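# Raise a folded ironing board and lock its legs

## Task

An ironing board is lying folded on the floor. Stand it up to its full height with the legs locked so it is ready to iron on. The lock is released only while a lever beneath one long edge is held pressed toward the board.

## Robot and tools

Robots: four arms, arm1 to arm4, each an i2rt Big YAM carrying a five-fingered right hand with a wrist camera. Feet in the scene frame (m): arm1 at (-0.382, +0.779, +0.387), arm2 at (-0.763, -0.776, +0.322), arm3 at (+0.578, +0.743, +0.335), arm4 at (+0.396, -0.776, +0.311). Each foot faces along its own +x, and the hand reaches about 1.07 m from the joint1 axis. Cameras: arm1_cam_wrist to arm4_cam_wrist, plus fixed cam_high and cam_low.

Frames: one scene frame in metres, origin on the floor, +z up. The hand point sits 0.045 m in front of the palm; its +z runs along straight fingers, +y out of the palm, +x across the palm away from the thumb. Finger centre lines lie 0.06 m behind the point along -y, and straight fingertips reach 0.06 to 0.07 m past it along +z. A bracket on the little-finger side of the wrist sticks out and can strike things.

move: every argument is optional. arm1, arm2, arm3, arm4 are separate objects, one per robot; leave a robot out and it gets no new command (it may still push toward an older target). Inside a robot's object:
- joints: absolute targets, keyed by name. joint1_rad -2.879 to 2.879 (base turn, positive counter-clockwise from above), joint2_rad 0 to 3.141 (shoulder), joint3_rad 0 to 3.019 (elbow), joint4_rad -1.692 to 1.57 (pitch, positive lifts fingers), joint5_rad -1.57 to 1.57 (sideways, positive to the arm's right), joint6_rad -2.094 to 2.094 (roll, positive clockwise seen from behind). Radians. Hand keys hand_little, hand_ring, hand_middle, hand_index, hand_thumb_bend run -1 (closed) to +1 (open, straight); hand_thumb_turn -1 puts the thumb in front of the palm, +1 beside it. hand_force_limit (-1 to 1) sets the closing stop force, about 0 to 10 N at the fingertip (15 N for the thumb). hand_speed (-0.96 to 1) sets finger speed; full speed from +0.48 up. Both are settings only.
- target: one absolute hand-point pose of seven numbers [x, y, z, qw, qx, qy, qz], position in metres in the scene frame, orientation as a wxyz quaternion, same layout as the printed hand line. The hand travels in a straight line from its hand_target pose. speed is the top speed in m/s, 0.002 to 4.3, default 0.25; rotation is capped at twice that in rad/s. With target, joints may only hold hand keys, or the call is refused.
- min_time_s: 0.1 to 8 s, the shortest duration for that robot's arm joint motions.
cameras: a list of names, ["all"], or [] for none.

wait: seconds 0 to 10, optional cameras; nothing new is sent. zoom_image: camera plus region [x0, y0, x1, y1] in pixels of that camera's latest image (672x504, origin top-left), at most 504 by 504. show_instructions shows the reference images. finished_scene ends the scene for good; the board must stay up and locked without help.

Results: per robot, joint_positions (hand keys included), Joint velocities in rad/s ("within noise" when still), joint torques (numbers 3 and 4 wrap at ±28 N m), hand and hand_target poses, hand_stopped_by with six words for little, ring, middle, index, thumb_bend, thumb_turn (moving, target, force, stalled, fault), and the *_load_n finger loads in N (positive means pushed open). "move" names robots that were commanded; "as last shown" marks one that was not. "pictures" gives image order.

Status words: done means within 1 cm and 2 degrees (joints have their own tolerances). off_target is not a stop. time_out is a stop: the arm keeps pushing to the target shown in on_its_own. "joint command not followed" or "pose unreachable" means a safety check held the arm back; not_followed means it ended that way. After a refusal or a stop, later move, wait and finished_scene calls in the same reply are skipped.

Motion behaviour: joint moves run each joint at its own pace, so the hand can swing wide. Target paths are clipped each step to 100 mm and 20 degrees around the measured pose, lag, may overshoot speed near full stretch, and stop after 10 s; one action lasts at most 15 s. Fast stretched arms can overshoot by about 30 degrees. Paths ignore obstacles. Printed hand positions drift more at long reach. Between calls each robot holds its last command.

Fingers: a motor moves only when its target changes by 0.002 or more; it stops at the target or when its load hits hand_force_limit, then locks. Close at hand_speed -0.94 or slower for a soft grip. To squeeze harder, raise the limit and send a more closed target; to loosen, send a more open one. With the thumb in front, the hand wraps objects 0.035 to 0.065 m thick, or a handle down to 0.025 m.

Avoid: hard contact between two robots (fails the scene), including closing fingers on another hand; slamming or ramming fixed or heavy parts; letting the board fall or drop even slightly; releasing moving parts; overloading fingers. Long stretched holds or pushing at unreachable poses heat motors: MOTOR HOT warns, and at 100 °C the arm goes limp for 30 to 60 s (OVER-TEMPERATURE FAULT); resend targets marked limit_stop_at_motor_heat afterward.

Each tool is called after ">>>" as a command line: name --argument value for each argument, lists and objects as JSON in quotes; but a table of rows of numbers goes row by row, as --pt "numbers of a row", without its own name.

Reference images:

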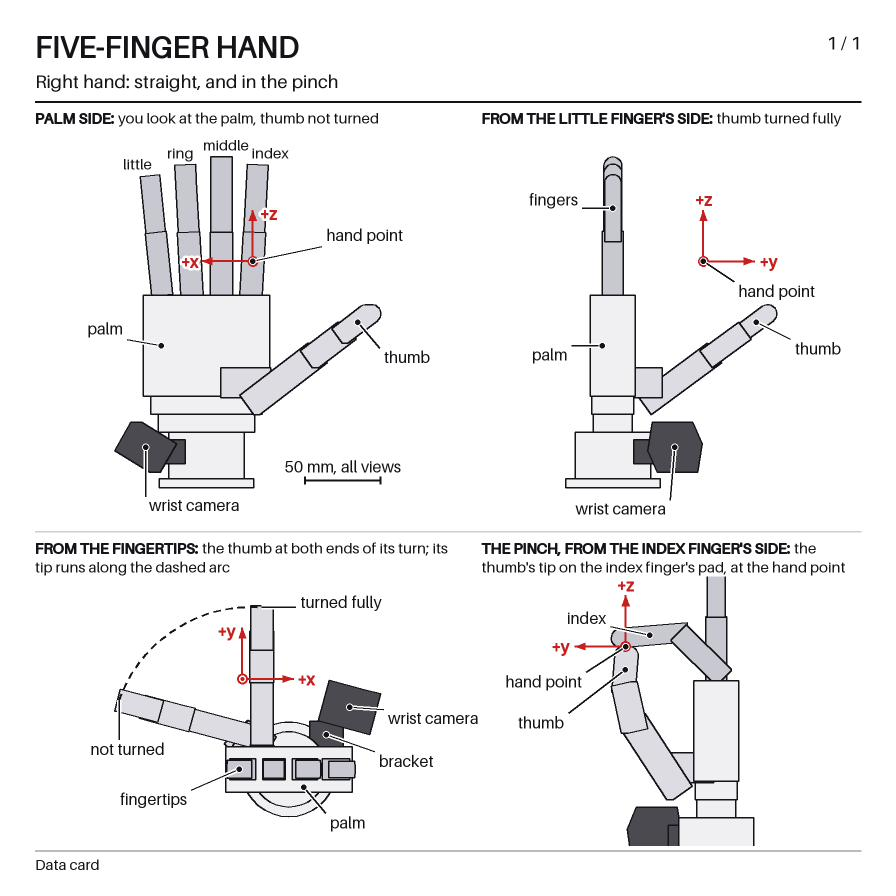

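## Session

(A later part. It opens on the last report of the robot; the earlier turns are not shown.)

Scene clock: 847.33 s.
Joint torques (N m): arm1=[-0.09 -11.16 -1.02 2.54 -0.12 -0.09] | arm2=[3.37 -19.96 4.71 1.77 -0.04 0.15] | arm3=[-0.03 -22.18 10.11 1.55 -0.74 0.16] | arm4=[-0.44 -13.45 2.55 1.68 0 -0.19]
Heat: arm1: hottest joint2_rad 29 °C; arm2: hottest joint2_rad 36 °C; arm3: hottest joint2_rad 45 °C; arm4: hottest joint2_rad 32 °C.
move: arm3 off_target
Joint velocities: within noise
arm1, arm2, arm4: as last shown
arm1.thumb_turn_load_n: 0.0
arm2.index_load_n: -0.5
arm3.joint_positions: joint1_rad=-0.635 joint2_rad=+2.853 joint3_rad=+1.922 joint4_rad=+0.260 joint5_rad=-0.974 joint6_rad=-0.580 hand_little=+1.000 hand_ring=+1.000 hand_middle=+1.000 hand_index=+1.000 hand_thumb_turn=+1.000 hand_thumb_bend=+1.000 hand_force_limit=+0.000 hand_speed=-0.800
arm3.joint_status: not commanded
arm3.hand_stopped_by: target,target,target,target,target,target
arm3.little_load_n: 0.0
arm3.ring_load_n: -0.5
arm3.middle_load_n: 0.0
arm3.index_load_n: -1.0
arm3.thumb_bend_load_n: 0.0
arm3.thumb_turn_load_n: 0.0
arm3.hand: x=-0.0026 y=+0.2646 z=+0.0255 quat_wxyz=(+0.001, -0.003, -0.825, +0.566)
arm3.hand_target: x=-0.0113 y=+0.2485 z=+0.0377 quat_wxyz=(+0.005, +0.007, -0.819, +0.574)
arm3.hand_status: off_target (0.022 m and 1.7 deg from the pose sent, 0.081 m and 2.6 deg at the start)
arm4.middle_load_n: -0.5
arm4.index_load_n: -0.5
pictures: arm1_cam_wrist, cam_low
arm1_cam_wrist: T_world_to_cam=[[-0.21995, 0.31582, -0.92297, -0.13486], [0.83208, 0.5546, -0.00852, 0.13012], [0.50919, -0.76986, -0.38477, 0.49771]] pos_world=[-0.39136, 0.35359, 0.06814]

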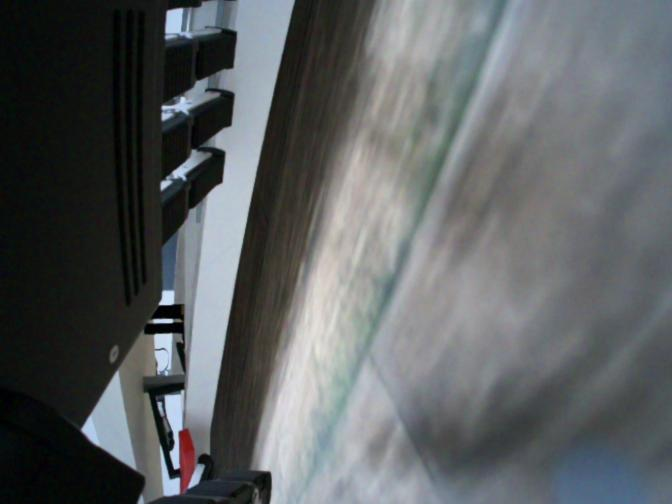

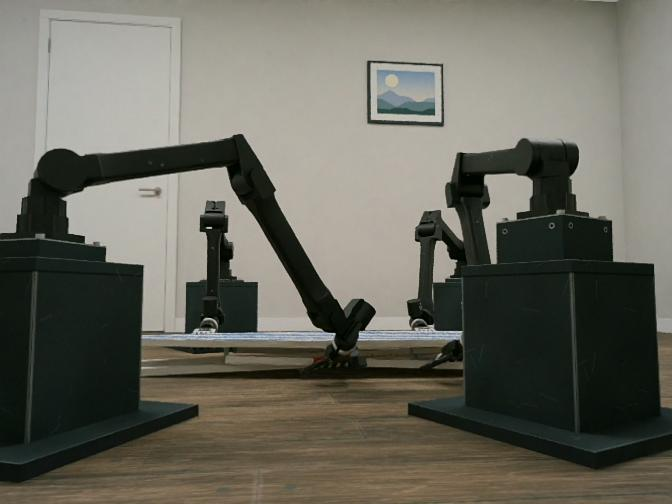

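>>> move --arm3 '{"target": [-0.005, 0.32, 0.02, 0, 0, 0.793, -0.609], "speed": 0.12}'

>>> move --arm3 '{"target": [-0.010, 0.235, 0.027, 0, 0, 0.793, -0.609], "speed": 0.12}' --cameras '["cam_low", "arm1_cam_wrist"]'

>>> zoom_image --camera "cam_low" --region '[290, 330, 390, 390]'

>>> zoom_image --camera "arm1_cam_wrist" --region '[140, 380, 240, 500]'

Scene clock: 900.07 s.
Joint torques (N m): arm1=[0.03 -11.34 -1.02 2.55 -0.11 -0.08] | arm2=[3.37 -19.84 4.68 1.62 0 0.19] | arm3=[-1.14 -20.89 5.7 2.44 -0.69 0.14] | arm4=[-0.38 -13.45 2.55 1.68 -0.02 -0.18]
Heat: arm1: hottest joint2_rad 29 °C; arm2: hottest joint2_rad 36 °C; arm3: hottest joint2_rad 39 °C; arm4: hottest joint2_rad 32 °C.
move: arm3 done
Joint velocities: within noise
arm1, arm2, arm4: as last shown
arm2.index_load_n: 0.0
arm3.joint_positions: joint1_rad=-0.726 joint2_rad=+2.864 joint3_rad=+1.849 joint4_rad=+0.416 joint5_rad=-1.106 joint6_rad=-0.552 hand_little=+1.000 hand_ring=+1.000 hand_middle=+1.000 hand_index=+1.000 hand_thumb_turn=+1.000 hand_thumb_bend=+1.000 hand_force_limit=+0.000 hand_speed=-0.800
arm3.joint_status: not commanded
arm3.hand_stopped_by: target,target,target,target,target,target
arm3.little_load_n: 0.0
arm3.ring_load_n: 0.0
arm3.middle_load_n: 0.0
arm3.index_load_n: 0.0
arm3.thumb_bend_load_n: 0.0
arm3.thumb_turn_load_n: 0.0
arm3.hand: x=-0.0077 y=+0.3190 z=+0.0249 quat_wxyz=(+0.001, +0.001, -0.795, +0.607)
arm3.hand_target: x=-0.0050 y=+0.3199 z=+0.0201 quat_wxyz=(+0.000, +0.000, -0.793, +0.609)
arm3.hand_status: done (0.006 m and 0.4 deg from the pose sent, 0.056 m and 6.2 deg at the start)
arm4.middle_load_n: 0.0
pictures: none

Scene clock: 901.43 s.
Joint torques (N m): arm1=[0.09 -11.34 -1.03 2.56 -0.11 -0.08] | arm2=[3.25 -19.6 4.6 1.69 -0.07 0.11] | arm3=[-0.21 -22.12 10.02 1.8 -0.52 0.16] | arm4=[-0.44 -13.45 2.58 1.68 -0.01 -0.18]
Heat: arm1: hottest joint2_rad 29 °C; arm2: hottest joint2_rad 36 °C; arm3: hottest joint2_rad 39 °C; arm4: hottest joint2_rad 32 °C.
move: arm3 off_target
Joint velocities: within noise
arm1, arm2, arm4: as last shown
arm2.index_load_n: -0.5
arm3.joint_positions: joint1_rad=-0.628 joint2_rad=+2.927 joint3_rad=+1.973 joint4_rad=+0.424 joint5_rad=-1.015 joint6_rad=-0.440 hand_little=+1.000 hand_ring=+1.000 hand_middle=+1.000 hand_index=+1.000 hand_thumb_turn=+1.000 hand_thumb_bend=+1.000 hand_force_limit=+0.000 hand_speed=-0.800
arm3.joint_status: not commanded
arm3.hand_stopped_by: target,target,target,target,target,target
arm3.little_load_n: 0.0
arm3.ring_load_n: -0.5
arm3.middle_load_n: -0.5
arm3.index_load_n: -0.5
arm3.thumb_bend_load_n: 0.0
arm3.thumb_turn_load_n: 0.0
arm3.hand: x=+0.0009 y=+0.2496 z=+0.0155 quat_wxyz=(-0.007, -0.010, -0.799, +0.601)
arm3.hand_target: x=-0.0092 y=+0.2355 z=+0.0277 quat_wxyz=(+0.000, +0.000, -0.793, +0.609)
arm3.hand_status: off_target (0.022 m and 1.8 deg from the pose sent, 0.084 m and 0.4 deg at the start)
arm4.index_load_n: 0.0
arm4.thumb_turn_load_n: -0.5
pictures: arm1_cam_wrist, cam_low
arm1_cam_wrist: T_world_to_cam=[[-0.21995, 0.31582, -0.92297, -0.13486], [0.83208, 0.5546, -0.00852, 0.13012], [0.50919, -0.76986, -0.38477, 0.49771]] pos_world=[-0.39136, 0.35359, 0.06814]

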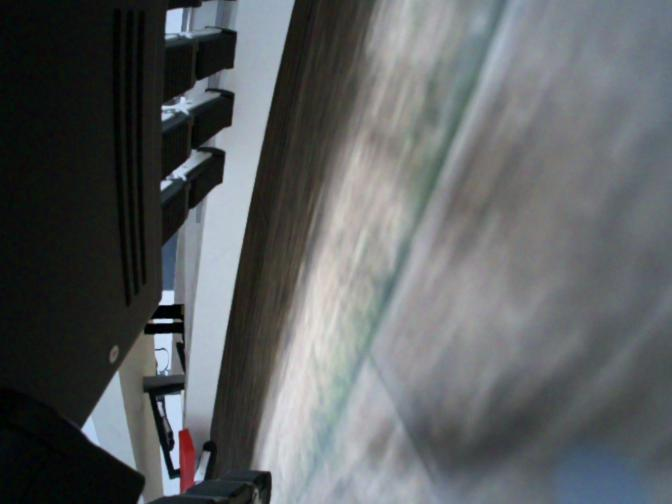

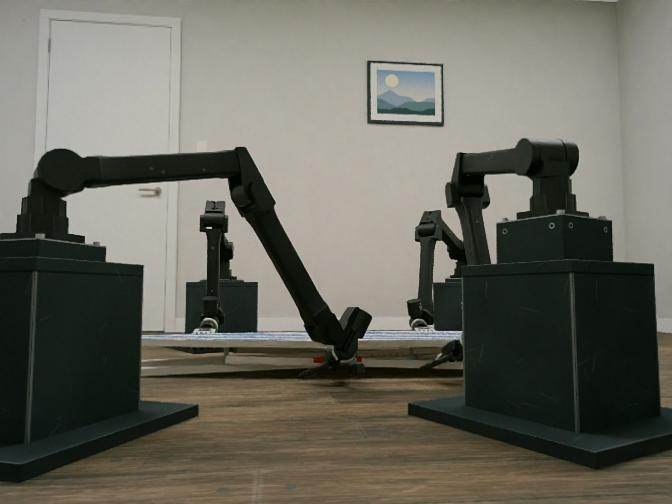

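Scaled by 5.040.

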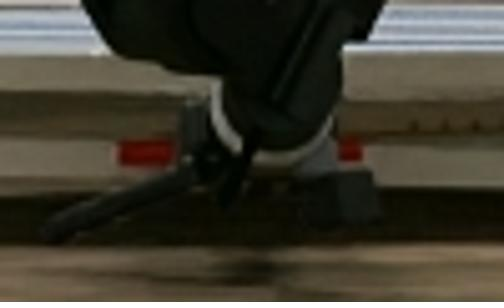

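Scaled by 4.200 from the camera's image (finer frame: 960x720).

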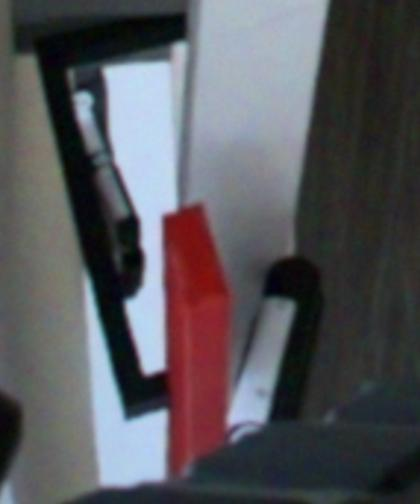

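>>> move --arm3 '{"target": [-0.015, 0.22, 0.06, -0.008, -0.010, 0.793, -0.609], "speed": 0.1}' --cameras '["cam_low", "arm1_cam_wrist"]'

>>> zoom_image --camera "cam_low" --region '[290, 330, 390, 390]'

>>> zoom_image --camera "arm1_cam_wrist" --region '[140, 380, 240, 500]'

Scene clock: 909.73 s.
Joint torques (N m): arm1=[-0.09 -11.22 -1.05 2.56 -0.12 -0.08] | arm2=[2.67 -20.19 4.41 1.4 -0.07 0.11] | arm3=[0.85 -27.16 7.79 1.65 -0.42 0.07] | arm4=[-0.32 -13.51 2.56 1.68 0 -0.18]
Heat: arm1: hottest joint2_rad 29 °C; arm2: hottest joint2_rad 36 °C; arm3: hottest joint2_rad 39 °C; arm4: hottest joint2_rad 32 °C.
move: arm3 off_target
Joint velocities: within noise
arm1, arm2, arm4: as last shown
arm1.thumb_turn_load_n: -0.5
arm2.index_load_n: 0.0
arm3.joint_positions: joint1_rad=-0.624 joint2_rad=+2.921 joint3_rad=+1.973 joint4_rad=+0.407 joint5_rad=-1.003 joint6_rad=-0.440 hand_little=+1.000 hand_ring=+1.000 hand_middle=+1.000 hand_index=+1.000 hand_thumb_turn=+1.000 hand_thumb_bend=+1.000 hand_force_limit=+0.000 hand_speed=-0.800
arm3.joint_status: not commanded
arm3.hand_stopped_by: target,target,target,target,target,target
arm3.little_load_n: 0.0
arm3.ring_load_n: 0.0
arm3.middle_load_n: -0.5
arm3.index_load_n: -1.0
arm3.thumb_bend_load_n: 0.0
arm3.thumb_turn_load_n: 0.0
arm3.hand: x=+0.0008 y=+0.2477 z=+0.0165 quat_wxyz=(-0.008, -0.015, -0.802, +0.597)
arm3.hand_target: x=-0.0135 y=+0.2205 z=+0.0599 quat_wxyz=(+0.008, +0.010, -0.793, +0.609)
arm3.hand_status: off_target (0.054 m and 3.8 deg from the pose sent, 0.056 m and 3.0 deg at the start)
arm4.index_load_n: -0.5
arm4.thumb_turn_load_n: 0.0
pictures: arm1_cam_wrist, cam_low
arm1_cam_wrist: T_world_to_cam=[[-0.21995, 0.31582, -0.92297, -0.13486], [0.83208, 0.5546, -0.00852, 0.13012], [0.50919, -0.76986, -0.38477, 0.49771]] pos_world=[-0.39136, 0.35359, 0.06814]

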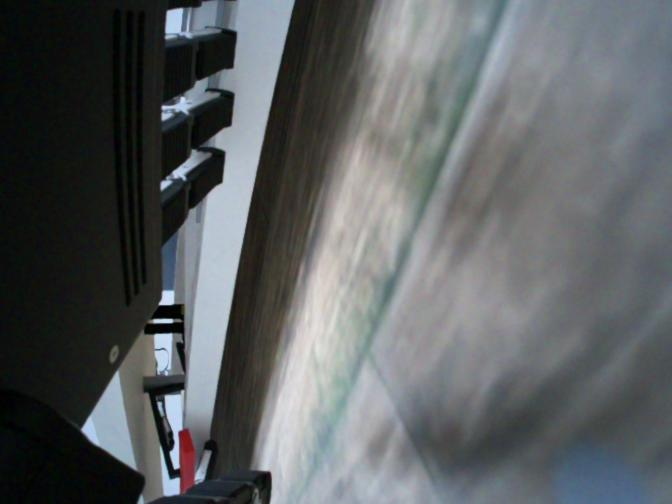

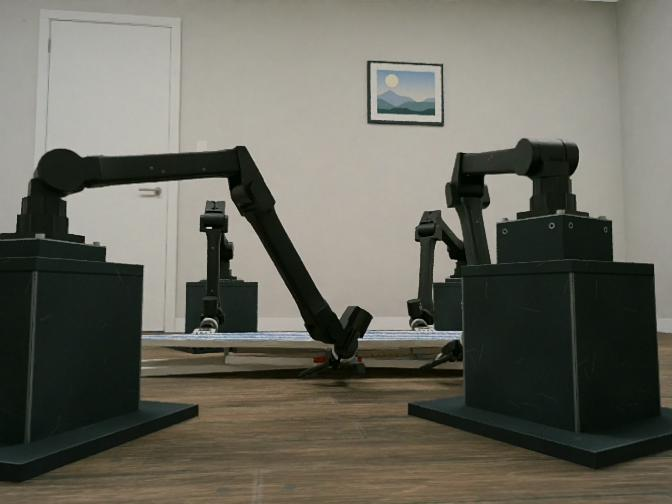

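Scaled by 5.040.

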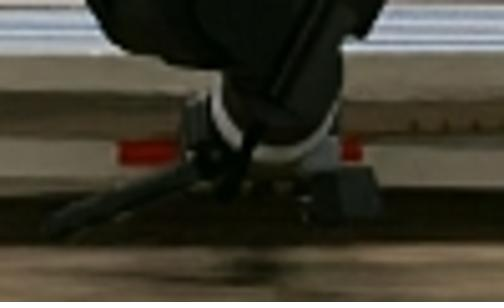

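Scaled by 4.200 from the camera's image (finer frame: 960x720).

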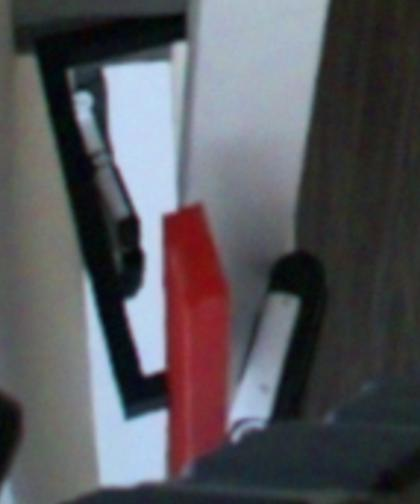

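>>> move --arm3 '{"target": [-0.010, 0.275, 0.035, -0.008, -0.010, 0.793, -0.609], "speed": 0.1}'

>>> move --arm3 '{"target": [-0.014, 0.235, 0.045, -0.008, -0.010, 0.793, -0.609], "speed": 0.1}' --cameras '["cam_low", "arm1_cam_wrist"]'

>>> zoom_image --camera "arm1_cam_wrist" --region '[140, 380, 240, 500]'

Scene clock: 917.70 s.
Joint torques (N m): arm1=[0.15 -11.16 -1.03 2.58 -0.11 -0.08] | arm2=[2.43 -20.37 4.67 1.5 -0.07 0.11] | arm3=[-1.73 -24.64 5.96 2.48 -0.67 -0.08] | arm4=[-0.38 -13.39 2.55 1.69 -0.01 -0.18]
Heat: arm1: hottest joint2_rad 29 °C; arm2: hottest joint2_rad 36 °C; arm3: hottest joint2_rad 40 °C; arm4: hottest joint2_rad 32 °C.
move: arm3 off_target
Joint velocities: within noise
arm1.joint_positions: joint1_rad=-0.388 joint2_rad=+2.930 joint3_rad=+1.023 joint4_rad=+1.563 joint5_rad=+0.045 joint6_rad=+0.015 hand_little=+1.000 hand_ring=+1.000 hand_middle=+1.000 hand_index=+1.000 hand_thumb_turn=+1.000 hand_thumb_bend=+1.000 hand_force_limit=+0.000 hand_speed=-0.800
arm1.joint_status: not commanded
arm1.hand_stopped_by: target,target,target,target,target,target
arm1.little_load_n: 0.0
arm1.ring_load_n: 0.0
arm1.middle_load_n: 0.0
arm1.index_load_n: 0.0
arm1.thumb_bend_load_n: 0.0
arm1.thumb_turn_load_n: 0.0
arm1.hand: x=-0.3289 y=+0.2672 z=+0.0224 quat_wxyz=(-0.005, +0.001, -0.818, +0.575)
arm1.hand_target: x=-0.3349 y=+0.2686 z=+0.0209 quat_wxyz=(+0.000, +0.001, -0.815, +0.579)
arm1.hand_status: not commanded
arm2.joint_positions: joint1_rad=-0.192 joint2_rad=+2.787 joint3_rad=+1.390 joint4_rad=+1.134 joint5_rad=-0.663 joint6_rad=-0.192 hand_little=+1.000 hand_ring=+1.000 hand_middle=+1.000 hand_index=+1.000 hand_thumb_turn=+1.000 hand_thumb_bend=+1.000 hand_force_limit=+0.000 hand_speed=-0.800
arm2.joint_status: not commanded
arm2.hand_stopped_by: target,target,target,target,target,target
arm2.little_load_n: 0.0
arm2.ring_load_n: 0.0
arm2.middle_load_n: 0.0
arm2.index_load_n: 0.0
arm2.thumb_bend_load_n: 0.0
arm2.thumb_turn_load_n: 0.0
arm2.hand: x=-0.4459 y=-0.1843 z=+0.0250 quat_wxyz=(-0.632, +0.775, +0.002, +0.011)
arm2.hand_target: x=-0.4551 y=-0.1783 z=+0.0179 quat_wxyz=(-0.629, +0.777, +0.000, +0.000)
arm2.hand_status: not commanded
arm3.joint_positions: joint1_rad=-0.660 joint2_rad=+2.902 joint3_rad=+1.906 joint4_rad=+0.417 joint5_rad=-1.055 joint6_rad=-0.489 hand_little=+1.000 hand_ring=+1.000 hand_middle=+1.000 hand_index=+1.000 hand_thumb_turn=+1.000 hand_thumb_bend=+1.000 hand_force_limit=+0.000 hand_speed=-0.800
arm3.joint_status: not commanded
arm3.hand_stopped_by: target,target,target,target,target,target
arm3.little_load_n: 0.0
arm3.ring_load_n: 0.0
arm3.middle_load_n: 0.0
arm3.index_load_n: 0.0
arm3.thumb_bend_load_n: 0.0
arm3.thumb_turn_load_n: 0.0
arm3.hand: x=+0.0079 y=+0.2777 z=+0.0126 quat_wxyz=(-0.014, -0.006, -0.800, +0.600)
arm3.hand_target: x=-0.0098 y=+0.2751 z=+0.0350 quat_wxyz=(+0.008, +0.010, -0.793, +0.609)
arm3.hand_status: off_target (0.029 m and 3.4 deg from the pose sent, 0.035 m and 3.8 deg at the start)
arm4: as last shown
arm4.index_load_n: 0.0
pictures: none

Scene clock: 918.67 s.
Joint torques (N m): arm1=[-0.09 -11.28 -1.02 2.61 -0.11 -0.09] | arm2=[3.9 -19.78 4.56 1.46 -0.06 0.14] | arm3=[0.44 -23.77 9.73 1.73 -0.68 0.19] | arm4=[-0.21 -13.45 2.59 1.68 -0.02 -0.18]
Heat: arm1: hottest joint2_rad 29 °C; arm2: hottest joint2_rad 36 °C; arm3: hottest joint2_rad 40 °C; arm4: hottest joint2_rad 32 °C.
move: arm3 off_target
Joint velocities: within noise
arm1, arm2, arm4: as last shown
arm2.index_load_n: -0.5
arm2.thumb_turn_load_n: -0.5
arm3.joint_positions: joint1_rad=-0.637 joint2_rad=+2.902 joint3_rad=+1.939 joint4_rad=+0.417 joint5_rad=-1.013 joint6_rad=-0.468 hand_little=+1.000 hand_ring=+1.000 hand_middle=+1.000 hand_index=+1.000 hand_thumb_turn=+1.000 hand_thumb_bend=+1.000 hand_force_limit=+0.000 hand_speed=-0.800
arm3.joint_status: not commanded
arm3.hand_stopped_by: target,target,target,target,target,target
arm3.little_load_n: 0.0
arm3.ring_load_n: 0.0
arm3.middle_load_n: 0.0
arm3.index_load_n: -2.0
arm3.thumb_bend_load_n: 0.0
arm3.thumb_turn_load_n: -0.5
arm3.hand: x=-0.0006 y=+0.2579 z=+0.0200 quat_wxyz=(-0.001, -0.007, -0.802, +0.598)
arm3.hand_target: x=-0.0127 y=+0.2356 z=+0.0458 quat_wxyz=(+0.008, +0.010, -0.793, +0.609)
arm3.hand_status: off_target (0.036 m and 2.7 deg from the pose sent, 0.058 m and 3.4 deg at the start)
pictures: arm1_cam_wrist, cam_low
arm1_cam_wrist: T_world_to_cam=[[-0.21995, 0.31582, -0.92297, -0.13486], [0.83208, 0.5546, -0.00852, 0.13012], [0.50919, -0.76986, -0.38477, 0.49771]] pos_world=[-0.39136, 0.35359, 0.06814]

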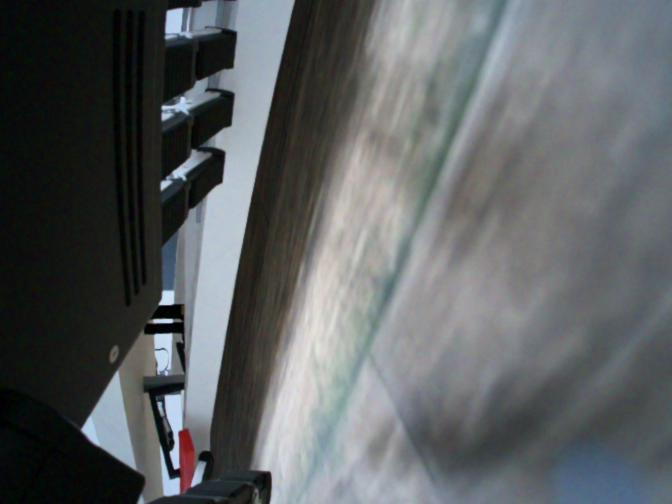

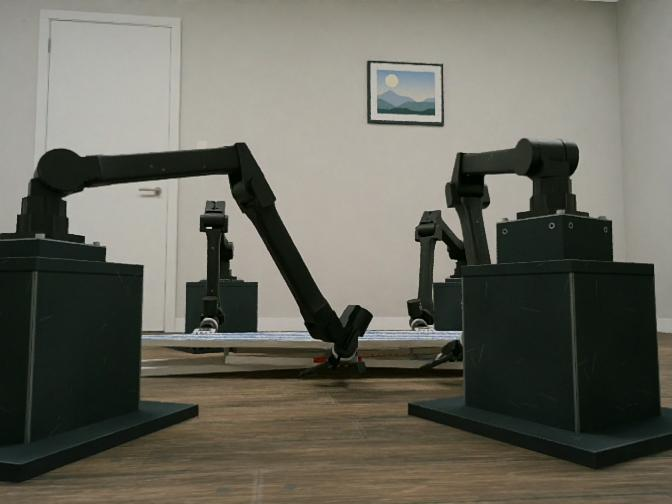

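Scaled by 4.200 from the camera's image (finer frame: 960x720).

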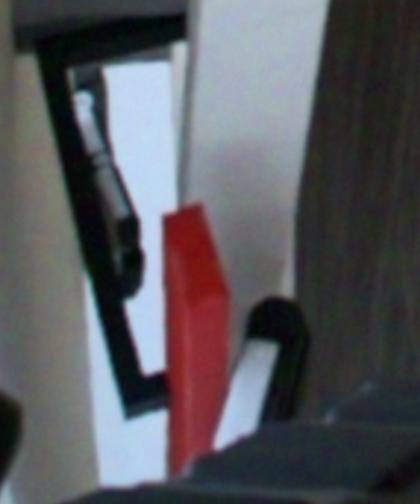

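>>> move --arm3 '{"target": [-0.016, 0.215, 0.07, -0.016, -0.021, 0.793, -0.609], "speed": 0.1}' --cameras '["cam_low", "arm1_cam_wrist"]'

>>> zoom_image --camera "arm1_cam_wrist" --region '[140, 380, 240, 500]'

>>> zoom_image --camera "cam_low" --region '[290, 330, 390, 390]'

Scene clock: 926.47 s.
Joint torques (N m): arm1=[-0.15 -11.11 -1.03 2.55 -0.11 -0.08] | arm2=[3.08 -19.72 4.44 1.57 -0.06 0.21] | arm3=[1.32 -27.22 9.05 1.65 -0.74 0.13] | arm4=[-0.09 -13.22 2.58 1.69 -0.02 -0.17]
Heat: arm1: hottest joint2_rad 29 °C; arm2: hottest joint2_rad 36 °C; arm3: hottest joint2_rad 41 °C; arm4: hottest joint2_rad 32 °C.
move: arm3 off_target
Joint velocities: within noise
arm1, arm2, arm4: as last shown
arm1.thumb_turn_load_n: -0.5
arm2.ring_load_n: -0.5
arm3.joint_positions: joint1_rad=-0.623 joint2_rad=+2.899 joint3_rad=+1.939 joint4_rad=+0.404 joint5_rad=-0.991 joint6_rad=-0.468 hand_little=+1.000 hand_ring=+1.000 hand_middle=+1.000 hand_index=+1.000 hand_thumb_turn=+1.000 hand_thumb_bend=+1.000 hand_force_limit=+0.000 hand_speed=-0.800
arm3.joint_status: not commanded
arm3.hand_stopped_by: target,target,target,target,target,target
arm3.little_load_n: 0.0
arm3.ring_load_n: 0.0
arm3.middle_load_n: 0.0
arm3.index_load_n: -2.0
arm3.thumb_bend_load_n: 0.0
arm3.thumb_turn_load_n: 0.0
arm3.hand: x=+0.0026 y=+0.2510 z=+0.0189 quat_wxyz=(+0.000, -0.010, -0.806, +0.592)
arm3.hand_target: x=-0.0137 y=+0.2159 z=+0.0705 quat_wxyz=(+0.016, +0.021, -0.793, +0.609)
arm3.hand_status: off_target (0.065 m and 4.7 deg from the pose sent, 0.068 m and 4.1 deg at the start)
pictures: arm1_cam_wrist, cam_low
arm1_cam_wrist: T_world_to_cam=[[-0.21995, 0.31582, -0.92297, -0.13486], [0.83208, 0.5546, -0.00852, 0.13012], [0.50919, -0.76986, -0.38477, 0.49771]] pos_world=[-0.39136, 0.35359, 0.06814]

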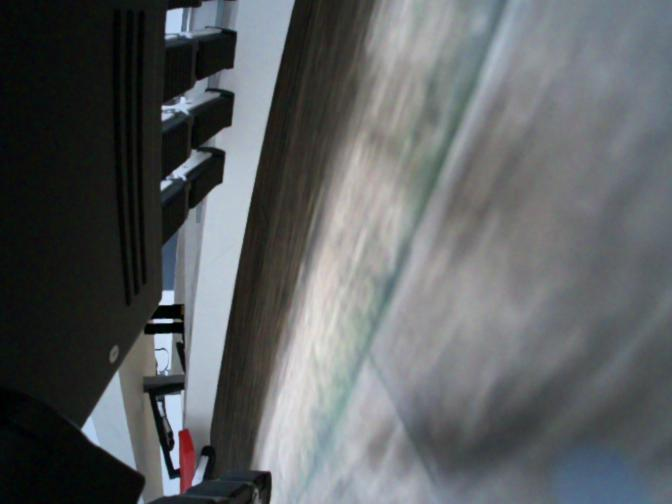

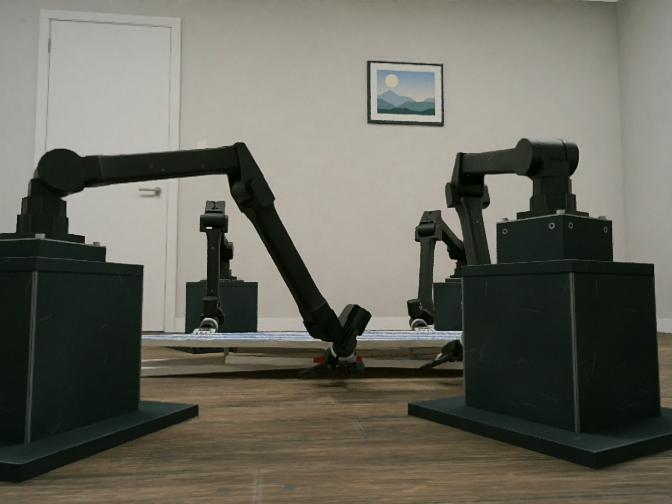

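Scaled by 4.200 from the camera's image (finer frame: 960x720).

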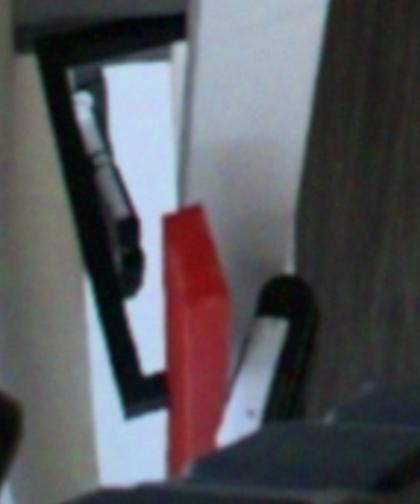

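Scaled by 5.040.

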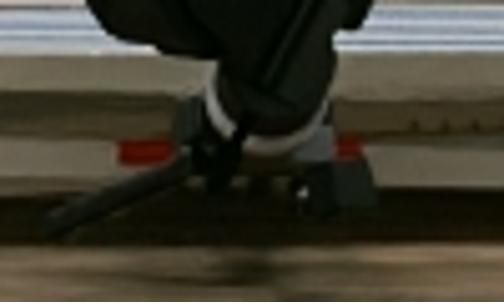

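>>> move --arm3 '{"target": [-0.018, 0.212, 0.10, -0.016, -0.021, 0.793, -0.609], "speed": 0.1}' --cameras '["cam_low", "arm1_cam_wrist"]'

>>> zoom_image --camera "arm1_cam_wrist" --region '[140, 380, 240, 500]'

>>> zoom_image --camera "cam_low" --region '[290, 330, 390, 390]'

Scene clock: 932.30 s.
Joint torques (N m): arm1=[-0.09 -11.11 -1.06 2.61 -0.1 -0.07] | arm2=[3.55 -19.96 4.63 1.4 -0.08 0.14] | arm3=[1.32 -29.8 7.91 2.1 -1.32 0.14] | arm4=[-0.26 -13.33 2.59 1.7 -0.01 -0.19]
Heat: arm1: hottest joint2_rad 29 °C; arm2: hottest joint2_rad 36 °C; arm3: hottest joint2_rad 40 °C; arm4: hottest joint2_rad 32 °C.
move: arm3 off_target
Joint velocities: within noise
arm1, arm2: as last shown
arm1.thumb_turn_load_n: 0.0
arm2.ring_load_n: 0.0
arm2.index_load_n: 0.0
arm2.thumb_turn_load_n: 0.0
arm3.joint_positions: joint1_rad=-0.622 joint2_rad=+2.869 joint3_rad=+1.915 joint4_rad=+0.370 joint5_rad=-0.977 joint6_rad=-0.468 hand_little=+1.000 hand_ring=+1.000 hand_middle=+1.000 hand_index=+1.000 hand_thumb_turn=+1.000 hand_thumb_bend=+1.000 hand_force_limit=+0.000 hand_speed=-0.800
arm3.joint_status: not commanded
arm3.hand_stopped_by: target,target,target,target,target,target
arm3.little_load_n: 0.0
arm3.ring_load_n: 0.0
arm3.middle_load_n: 0.0
arm3.index_load_n: -4.5
arm3.thumb_bend_load_n: 0.0
arm3.thumb_turn_load_n: 0.0
arm3.hand: x=+0.0041 y=+0.2517 z=+0.0275 quat_wxyz=(-0.006, -0.020, -0.812, +0.584)
arm3.hand_target: x=-0.0156 y=+0.2129 z=+0.0987 quat_wxyz=(+0.016, +0.021, -0.793, +0.609)
arm3.hand_status: off_target (0.086 m and 6.4 deg from the pose sent, 0.092 m and 4.7 deg at the start)
arm4.joint_positions: joint1_rad=-0.498 joint2_rad=+2.716 joint3_rad=+1.111 joint4_rad=+1.355 joint5_rad=+0.002 joint6_rad=+0.020 hand_little=+1.000 hand_ring=+1.000 hand_middle=+1.000 hand_index=+1.000 hand_thumb_turn=+1.000 hand_thumb_bend=+1.000 hand_force_limit=+0.000 hand_speed=-0.800
arm4.joint_status: not commanded
arm4.hand_stopped_by: target,target,target,target,target,target
arm4.little_load_n: 0.0
arm4.ring_load_n: 0.0
arm4.middle_load_n: 0.0
arm4.index_load_n: 0.0
arm4.thumb_bend_load_n: 0.0
arm4.thumb_turn_load_n: 0.0
arm4.hand: x=+0.3626 y=-0.1509 z=+0.0261 quat_wxyz=(-0.611, +0.792, -0.005, -0.005)
arm4.hand_target: x=+0.3650 y=-0.1501 z=+0.0211 quat_wxyz=(-0.609, +0.793, +0.000, +0.000)
arm4.hand_status: not commanded
pictures: arm1_cam_wrist, cam_low
arm1_cam_wrist: T_world_to_cam=[[-0.21995, 0.31582, -0.92297, -0.13486], [0.83208, 0.5546, -0.00852, 0.13012], [0.50919, -0.76986, -0.38477, 0.49771]] pos_world=[-0.39136, 0.35359, 0.06814]

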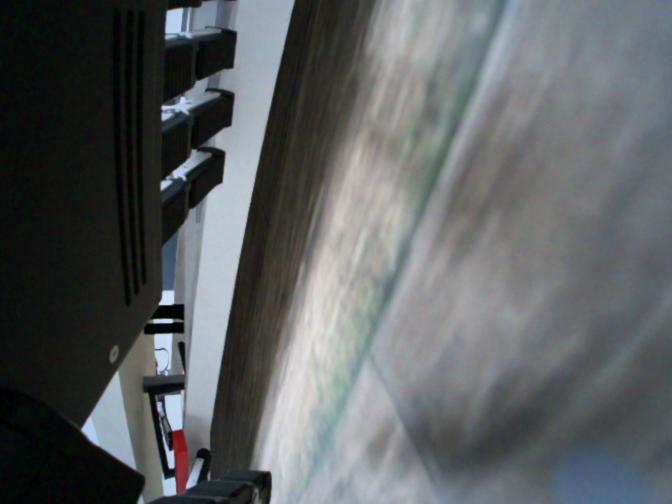

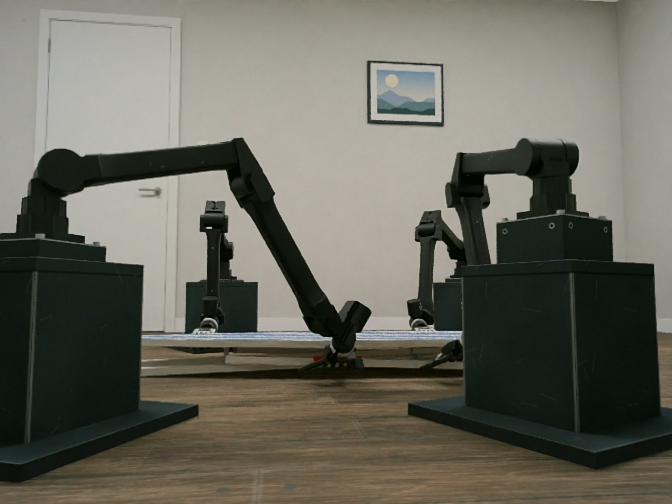

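Scaled by 4.200 from the camera's image (finer frame: 960x720).

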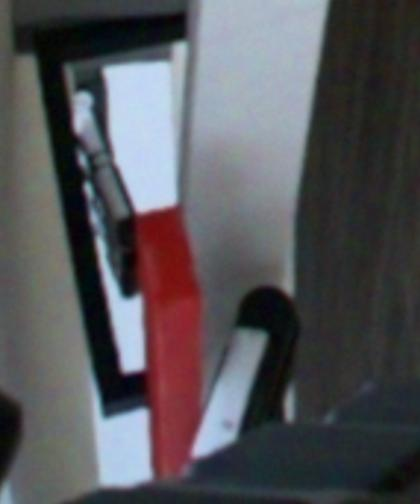

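Scaled by 5.040.

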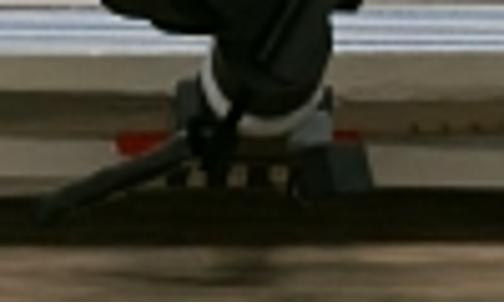

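>>> move --arm1 '{"target": [-0.335, 0.262, 0.075, 0, 0, 0.793, -0.609], "speed": 0.06}' --arm2 '{"target": [-0.455, -0.172, 0.075, 0.629, -0.777, 0, 0], "speed": 0.06}' --arm4 '{"target": [0.365, -0.143, 0.075, 0.609, -0.793, 0, 0], "speed": 0.06}' --arm3 '{"target": [-0.018, 0.208, 0.125, -0.016, -0.021, 0.793, -0.609], "speed": 0.06}' --cameras '["cam_low", "arm1_cam_wrist", "cam_high", "arm4_cam_wrist", "arm2_cam_wrist"]'

>>> zoom_image --camera "arm1_cam_wrist" --region '[140, 380, 240, 500]'

>>> zoom_image --camera "cam_low" --region '[260, 320, 400, 390]'

Scene clock: 953.77 s.
Joint torques (N m): arm1=[0.15 -14.04 -1.88 2.51 -0.04 -0.08] | arm2=[4.13 -25.41 3.9 2.47 -0.42 0.14] | arm3=[1.49 -30.86 8.29 2.25 -1.57 0.18] | arm4=[-0.38 -17.9 2.18 2.62 -0.04 -0.09]
Heat: arm1: hottest joint2_rad 29 °C; arm2: hottest joint2_rad 36 °C; arm3: hottest joint2_rad 45 °C; arm4: hottest joint2_rad 32 °C.
move: arm1 off_target; arm2 off_target; arm3 off_target; arm4 off_target
Joint velocities: within noise
arm1.joint_positions: joint1_rad=-0.388 joint2_rad=+2.842 joint3_rad=+0.920 joint4_rad=+1.563 joint5_rad=+0.045 joint6_rad=+0.014 hand_little=+1.000 hand_ring=+1.000 hand_middle=+1.000 hand_index=+1.000 hand_thumb_turn=+1.000 hand_thumb_bend=+1.000 hand_force_limit=+0.000 hand_speed=-0.800
arm1.joint_status: not commanded
arm1.hand_stopped_by: target,target,target,target,target,target
arm1.little_load_n: -0.5
arm1.ring_load_n: -0.5
arm1.middle_load_n: 0.0
arm1.index_load_n: 0.0
arm1.thumb_bend_load_n: 0.0
arm1.thumb_turn_load_n: 0.0
arm1.hand: x=-0.3298 y=+0.2766 z=+0.0551 quat_wxyz=(-0.005, +0.001, -0.822, +0.570)
arm1.hand_target: x=-0.3350 y=+0.2617 z=+0.0746 quat_wxyz=(+0.000, +0.001, -0.809, +0.588)
arm1.hand_status: off_target (0.025 m and 5.6 deg from the pose sent, 0.053 m and 4.8 deg at the start; a joint's target at an end of its range on 44 of 44 steps)
arm2.joint_positions: joint1_rad=-0.190 joint2_rad=+2.713 joint3_rad=+1.301 joint4_rad=+1.074 joint5_rad=-0.649 joint6_rad=-0.191 hand_little=+1.000 hand_ring=+1.000 hand_middle=+1.000 hand_index=+1.000 hand_thumb_turn=+1.000 hand_thumb_bend=+1.000 hand_force_limit=+0.000 hand_speed=-0.800
arm2.joint_status: not commanded
arm2.hand_stopped_by: target,target,target,target,target,target
arm2.little_load_n: 0.0
arm2.ring_load_n: 0.0
arm2.middle_load_n: 0.0
arm2.index_load_n: -3.5
arm2.thumb_bend_load_n: 0.0
arm2.thumb_turn_load_n: -0.5
arm2.hand: x=-0.4579 y=-0.1999 z=+0.0370 quat_wxyz=(-0.608, +0.794, -0.017, -0.004)
arm2.hand_target: x=-0.4558 y=-0.1727 z=+0.0745 quat_wxyz=(-0.629, +0.777, +0.000, +0.000)
arm2.hand_status: off_target (0.047 m and 3.7 deg from the pose sent, 0.052 m and 1.3 deg at the start)
arm3.joint_positions: joint1_rad=-0.619 joint2_rad=+2.827 joint3_rad=+1.876 joint4_rad=+0.351 joint5_rad=-0.968 joint6_rad=-0.468 hand_little=+1.000 hand_ring=+1.000 hand_middle=+1.000 hand_index=+0.999 hand_thumb_turn=+1.000 hand_thumb_bend=+1.000 hand_force_limit=+0.000 hand_speed=-0.800
arm3.joint_status: not commanded
arm3.hand_stopped_by: target,target,target,target,target,target
arm3.little_load_n: -0.5
arm3.ring_load_n: 0.0
arm3.middle_load_n: 0.0
arm3.index_load_n: -5.5
arm3.thumb_bend_load_n: 0.0
arm3.thumb_turn_load_n: 0.0
arm3.hand: x=+0.0072 y=+0.2522 z=+0.0411 quat_wxyz=(-0.009, -0.026, -0.815, +0.578)
arm3.hand_target: x=-0.0147 y=+0.2092 z=+0.1231 quat_wxyz=(+0.015, +0.021, -0.793, +0.609)
arm3.hand_status: off_target (0.098 m and 7.5 deg from the pose sent, 0.109 m and 6.4 deg at the start)
arm4.joint_positions: joint1_rad=-0.498 joint2_rad=+2.637 joint3_rad=+1.030 joint4_rad=+1.273 joint5_rad=+0.002 joint6_rad=+0.009 hand_little=+1.000 hand_ring=+1.000 hand_middle=+1.000 hand_index=+1.000 hand_thumb_turn=+1.000 hand_thumb_bend=+1.000 hand_force_limit=+0.000 hand_speed=-0.800
arm4.joint_status: not commanded
arm4.hand_stopped_by: target,target,target,target,target,target
arm4.little_load_n: 0.0
arm4.ring_load_n: 0.0
arm4.middle_load_n: 0.0
arm4.index_load_n: -1.5
arm4.thumb_bend_load_n: 0.0
arm4.thumb_turn_load_n: 0.0
arm4.hand: x=+0.3633 y=-0.1714 z=+0.0352 quat_wxyz=(-0.577, +0.817, +0.000, -0.001)
arm4.hand_target: x=+0.3650 y=-0.1440 z=+0.0743 quat_wxyz=(-0.609, +0.793, +0.000, +0.000)
arm4.hand_status: off_target (0.049 m and 4.6 deg from the pose sent, 0.050 m and 0.8 deg at the start)
pictures: arm1_cam_wrist, arm2_cam_wrist, arm4_cam_wrist, cam_high, cam_low
arm1_cam_wrist: T_world_to_cam=[[-0.22096, 0.32801, -0.91847, -0.11181], [0.83198, 0.55481, -0.00201, 0.12551], [0.50891, -0.76459, -0.39549, 0.51706]] pos_world=[-0.39226, 0.36238, 0.10205]
arm2_cam_wrist: T_world_to_cam=[[0.26577, -0.24113, -0.93339, 0.10905], [-0.81322, -0.57604, -0.08274, -0.49258], [-0.51772, 0.78105, -0.34919, 0.05114]] pos_world=[-0.40309, -0.29739, 0.07889]
arm4_cam_wrist: T_world_to_cam=[[0.28962, -0.32717, -0.89949, -0.13259], [-0.81394, -0.57865, -0.05161, 0.19714], [-0.5036, 0.74708, -0.43388, 0.43835]] pos_world=[0.41961, -0.25679, 0.0811]

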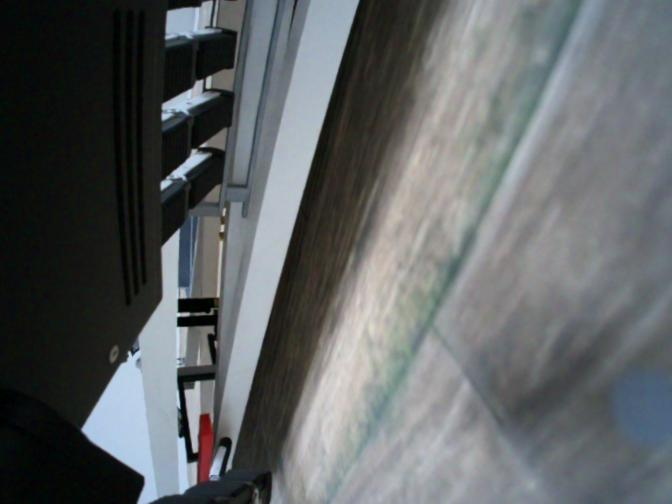

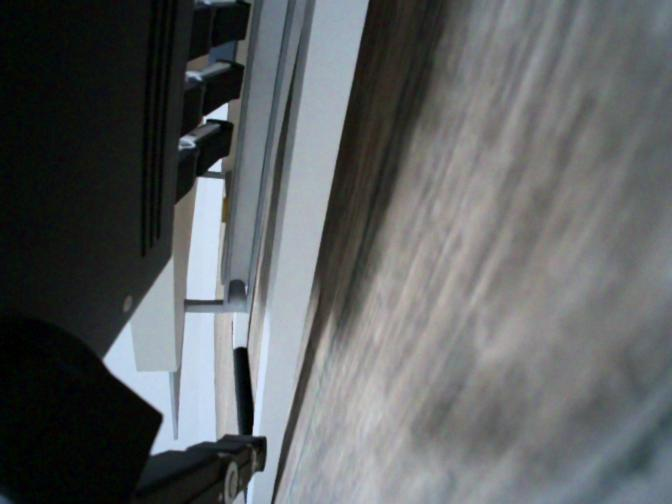

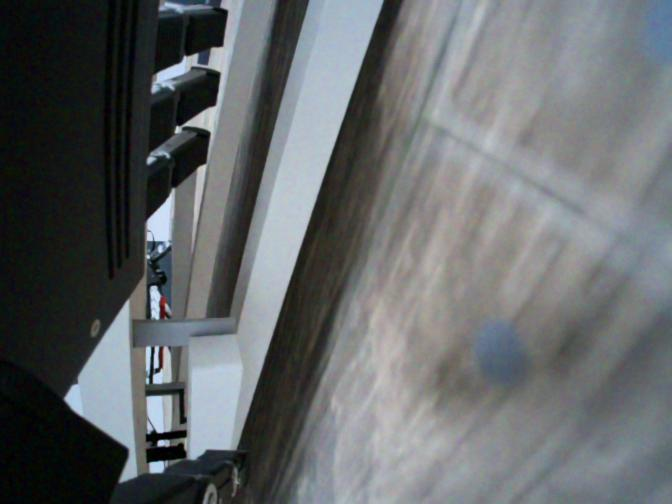

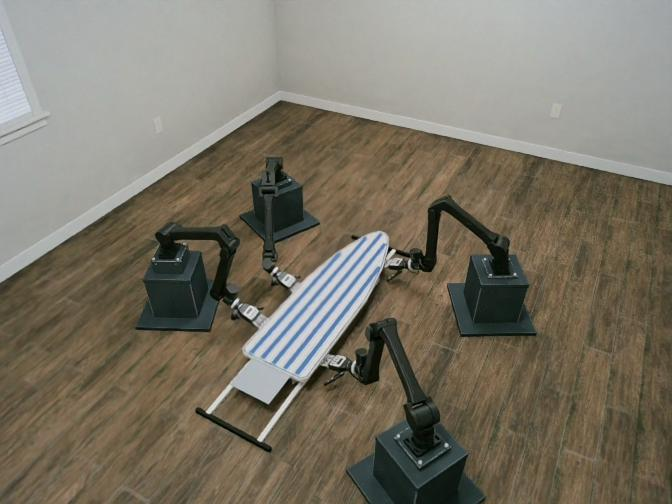

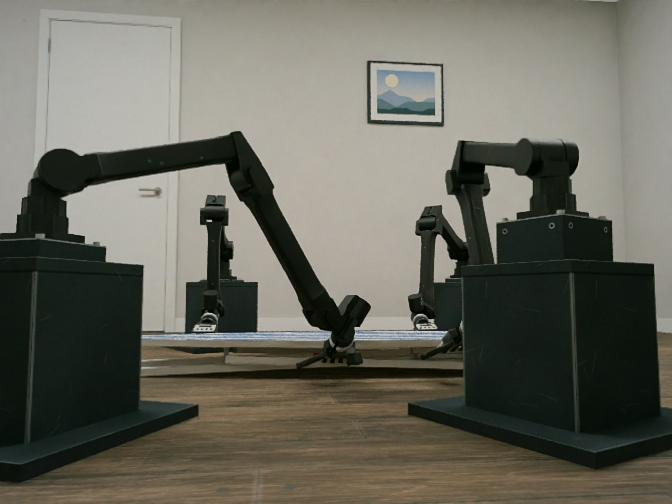

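Scaled by 4.200 from the camera's image (finer frame: 960x720).

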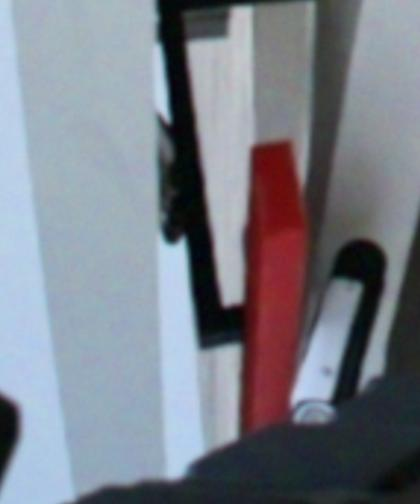

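Scaled by 3.600.

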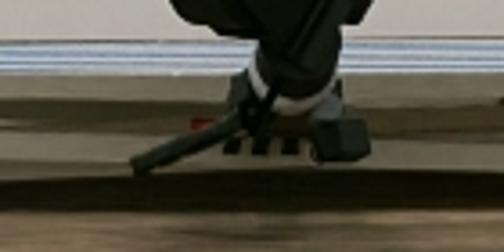

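>>> move --arm1 '{"target": [-0.335, 0.248, 0.14, 0, 0, 0.793, -0.609], "speed": 0.06}' --arm2 '{"target": [-0.450, -0.155, 0.15, 0.629, -0.777, 0, 0], "speed": 0.06}' --arm4 '{"target": [0.365, -0.128, 0.15, 0.609, -0.793, 0, 0], "speed": 0.06}' --arm3 '{"target": [-0.020, 0.205, 0.19, -0.016, -0.021, 0.793, -0.609], "speed": 0.06}' --cameras '["cam_low", "arm1_cam_wrist", "cam_high", "arm4_cam_wrist"]'

>>> zoom_image --camera "cam_low" --region '[140, 300, 480, 400]'

Scene clock: 963.63 s.
Joint torques (N m): arm1=[0.03 -12.28 -0.75 2.47 -0.01 -0.07] | arm2=[3.66 -28.57 5.23 3.75 -1.18 0.19] | arm3=[0.5 -30.15 7.66 3.67 -2.15 0.2] | arm4=[-0.62 -20.37 3.85 4.4 -0.11 0.06]
Heat: arm1: hottest joint2_rad 29 °C; arm2: hottest joint2_rad 37 °C; arm3: hottest joint2_rad 46 °C; arm4: hottest joint2_rad 33 °C.
move: arm1 done; arm2 off_target; arm3 off_target; arm4 off_target
Joint velocities: within noise
arm1.joint_positions: joint1_rad=-0.389 joint2_rad=+2.657 joint3_rad=+0.814 joint4_rad=+1.561 joint5_rad=+0.045 joint6_rad=+0.012 hand_little=+1.000 hand_ring=+1.000 hand_middle=+1.000 hand_index=+1.000 hand_thumb_turn=+1.000 hand_thumb_bend=+1.000 hand_force_limit=+0.000 hand_speed=-0.800
arm1.joint_status: not commanded
arm1.hand_stopped_by: target,target,target,target,target,target
arm1.little_load_n: 0.0
arm1.ring_load_n: 0.0
arm1.middle_load_n: 0.0
arm1.index_load_n: 0.0
arm1.thumb_bend_load_n: 0.0
arm1.thumb_turn_load_n: 0.0
arm1.hand: x=-0.3295 y=+0.2528 z=+0.1331 quat_wxyz=(-0.005, +0.001, -0.800, +0.601)
arm1.hand_target: x=-0.3351 y=+0.2480 z=+0.1399 quat_wxyz=(+0.000, +0.000, -0.793, +0.609)
arm1.hand_status: done (0.010 m and 1.4 deg from the pose sent, 0.090 m and 5.6 deg at the start; a joint's target at an end of its range on 39 of 56 steps)
arm2.joint_positions: joint1_rad=-0.190 joint2_rad=+2.613 joint3_rad=+1.195 joint4_rad=+0.977 joint5_rad=-0.627 joint6_rad=-0.193 hand_little=+1.000 hand_ring=+1.000 hand_middle=+1.000 hand_index=+0.999 hand_thumb_turn=+1.000 hand_thumb_bend=+1.000 hand_force_limit=+0.000 hand_speed=-0.800
arm2.joint_status: not commanded
arm2.hand_stopped_by: target,target,target,target,target,target
arm2.little_load_n: 0.0
arm2.ring_load_n: 0.0
arm2.middle_load_n: -1.0
arm2.index_load_n: -13.0
arm2.thumb_bend_load_n: 0.0
arm2.thumb_turn_load_n: 0.0
arm2.hand: x=-0.4715 y=-0.2216 z=+0.0545 quat_wxyz=(-0.574, +0.818, -0.042, -0.020)
arm2.hand_target: x=-0.4566 y=-0.1690 z=+0.1338 quat_wxyz=(-0.629, +0.777, +0.000, -0.001)
arm2.hand_status: off_target (0.118 m and 9.5 deg from the pose sent, 0.122 m and 3.7 deg at the start; pose on its path clipped on 24 of 54 steps)
arm3.joint_positions: joint1_rad=-0.619 joint2_rad=+2.745 joint3_rad=+1.740 joint4_rad=+0.357 joint5_rad=-0.967 joint6_rad=-0.485 hand_little=+1.000 hand_ring=+1.000 hand_middle=+1.000 hand_index=+0.999 hand_thumb_turn=+1.000 hand_thumb_bend=+1.000 hand_force_limit=+0.000 hand_speed=-0.800
arm3.joint_status: not commanded
arm3.hand_stopped_by: target,target,target,target,target,target
arm3.little_load_n: 0.0
arm3.ring_load_n: 0.0
arm3.middle_load_n: -0.5
arm3.index_load_n: -8.5
arm3.thumb_bend_load_n: 0.0
arm3.thumb_turn_load_n: -0.5
arm3.hand: x=+0.0328 y=+0.2669 z=+0.0548 quat_wxyz=(-0.020, -0.031, -0.822, +0.568)
arm3.hand_target: x=+0.0031 y=+0.2294 z=+0.1387 quat_wxyz=(+0.015, +0.022, -0.794, +0.608)
arm3.hand_status: off_target (0.158 m and 9.3 deg from the pose sent, 0.158 m and 7.5 deg at the start; pose on its path clipped on 53 of 56 steps)
arm4.joint_positions: joint1_rad=-0.498 joint2_rad=+2.505 joint3_rad=+0.915 joint4_rad=+1.150 joint5_rad=+0.002 joint6_rad=-0.009 hand_little=+1.000 hand_ring=+1.000 hand_middle=+1.000 hand_index=+0.999 hand_thumb_turn=+1.000 hand_thumb_bend=+1.000 hand_force_limit=+0.000 hand_speed=-0.800
arm4.joint_status: not commanded
arm4.hand_stopped_by: target,target,target,target,target,target
arm4.little_load_n: 0.0
arm4.ring_load_n: 0.0
arm4.middle_load_n: 0.0
arm4.index_load_n: -8.0
arm4.thumb_bend_load_n: 0.0
arm4.thumb_turn_load_n: 0.0
arm4.hand: x=+0.3645 y=-0.2010 z=+0.0574 quat_wxyz=(-0.533, +0.846, +0.007, +0.004)
arm4.hand_target: x=+0.3650 y=-0.1439 z=+0.1349 quat_wxyz=(-0.609, +0.793, +0.001, +0.000)
arm4.hand_status: off_target (0.118 m and 10.7 deg from the pose sent, 0.123 m and 4.5 deg at the start; pose on its path clipped on 26 of 56 steps)
pictures: arm1_cam_wrist, arm4_cam_wrist, cam_high, cam_low
arm1_cam_wrist: T_world_to_cam=[[-0.21907, 0.25758, -0.9411, -0.01088], [0.83217, 0.55289, -0.04239, 0.14454], [0.5094, -0.79244, -0.33547, 0.52884]] pos_world=[-0.39206, 0.34196, 0.1733]
arm4_cam_wrist: T_world_to_cam=[[0.30701, -0.4184, -0.8548, -0.14985], [-0.80983, -0.58665, -0.00371, 0.17622], [-0.49991, 0.69339, -0.51894, 0.46348]] pos_world=[0.42042, -0.28069, 0.11308]

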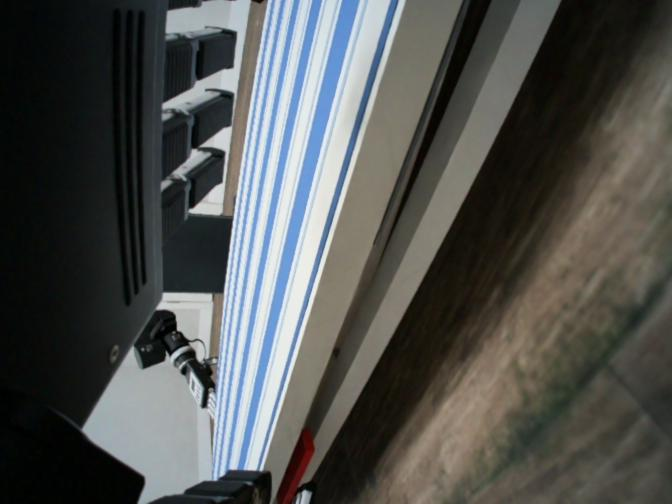

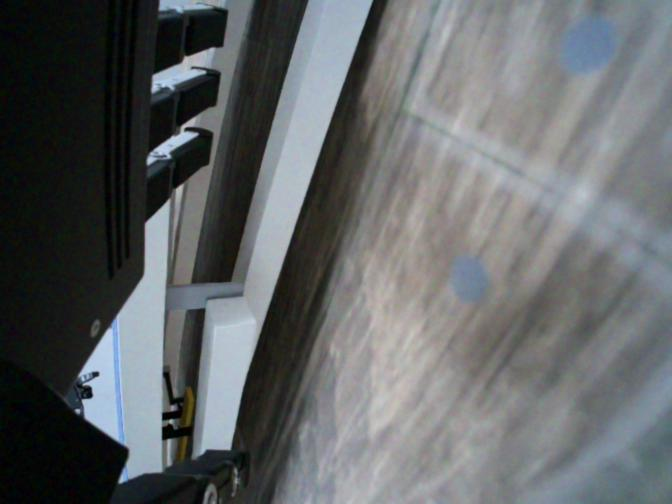

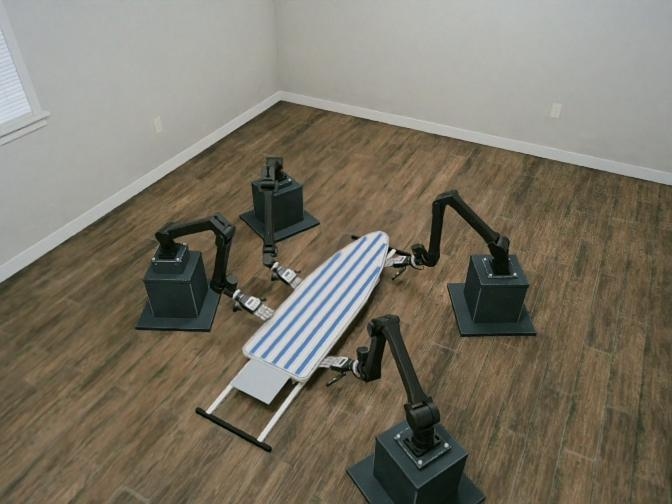

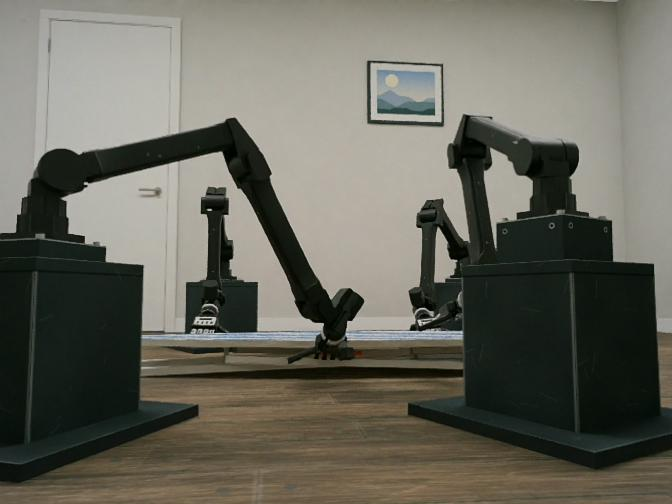

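Scaled by 1.482.

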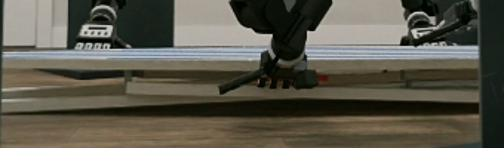

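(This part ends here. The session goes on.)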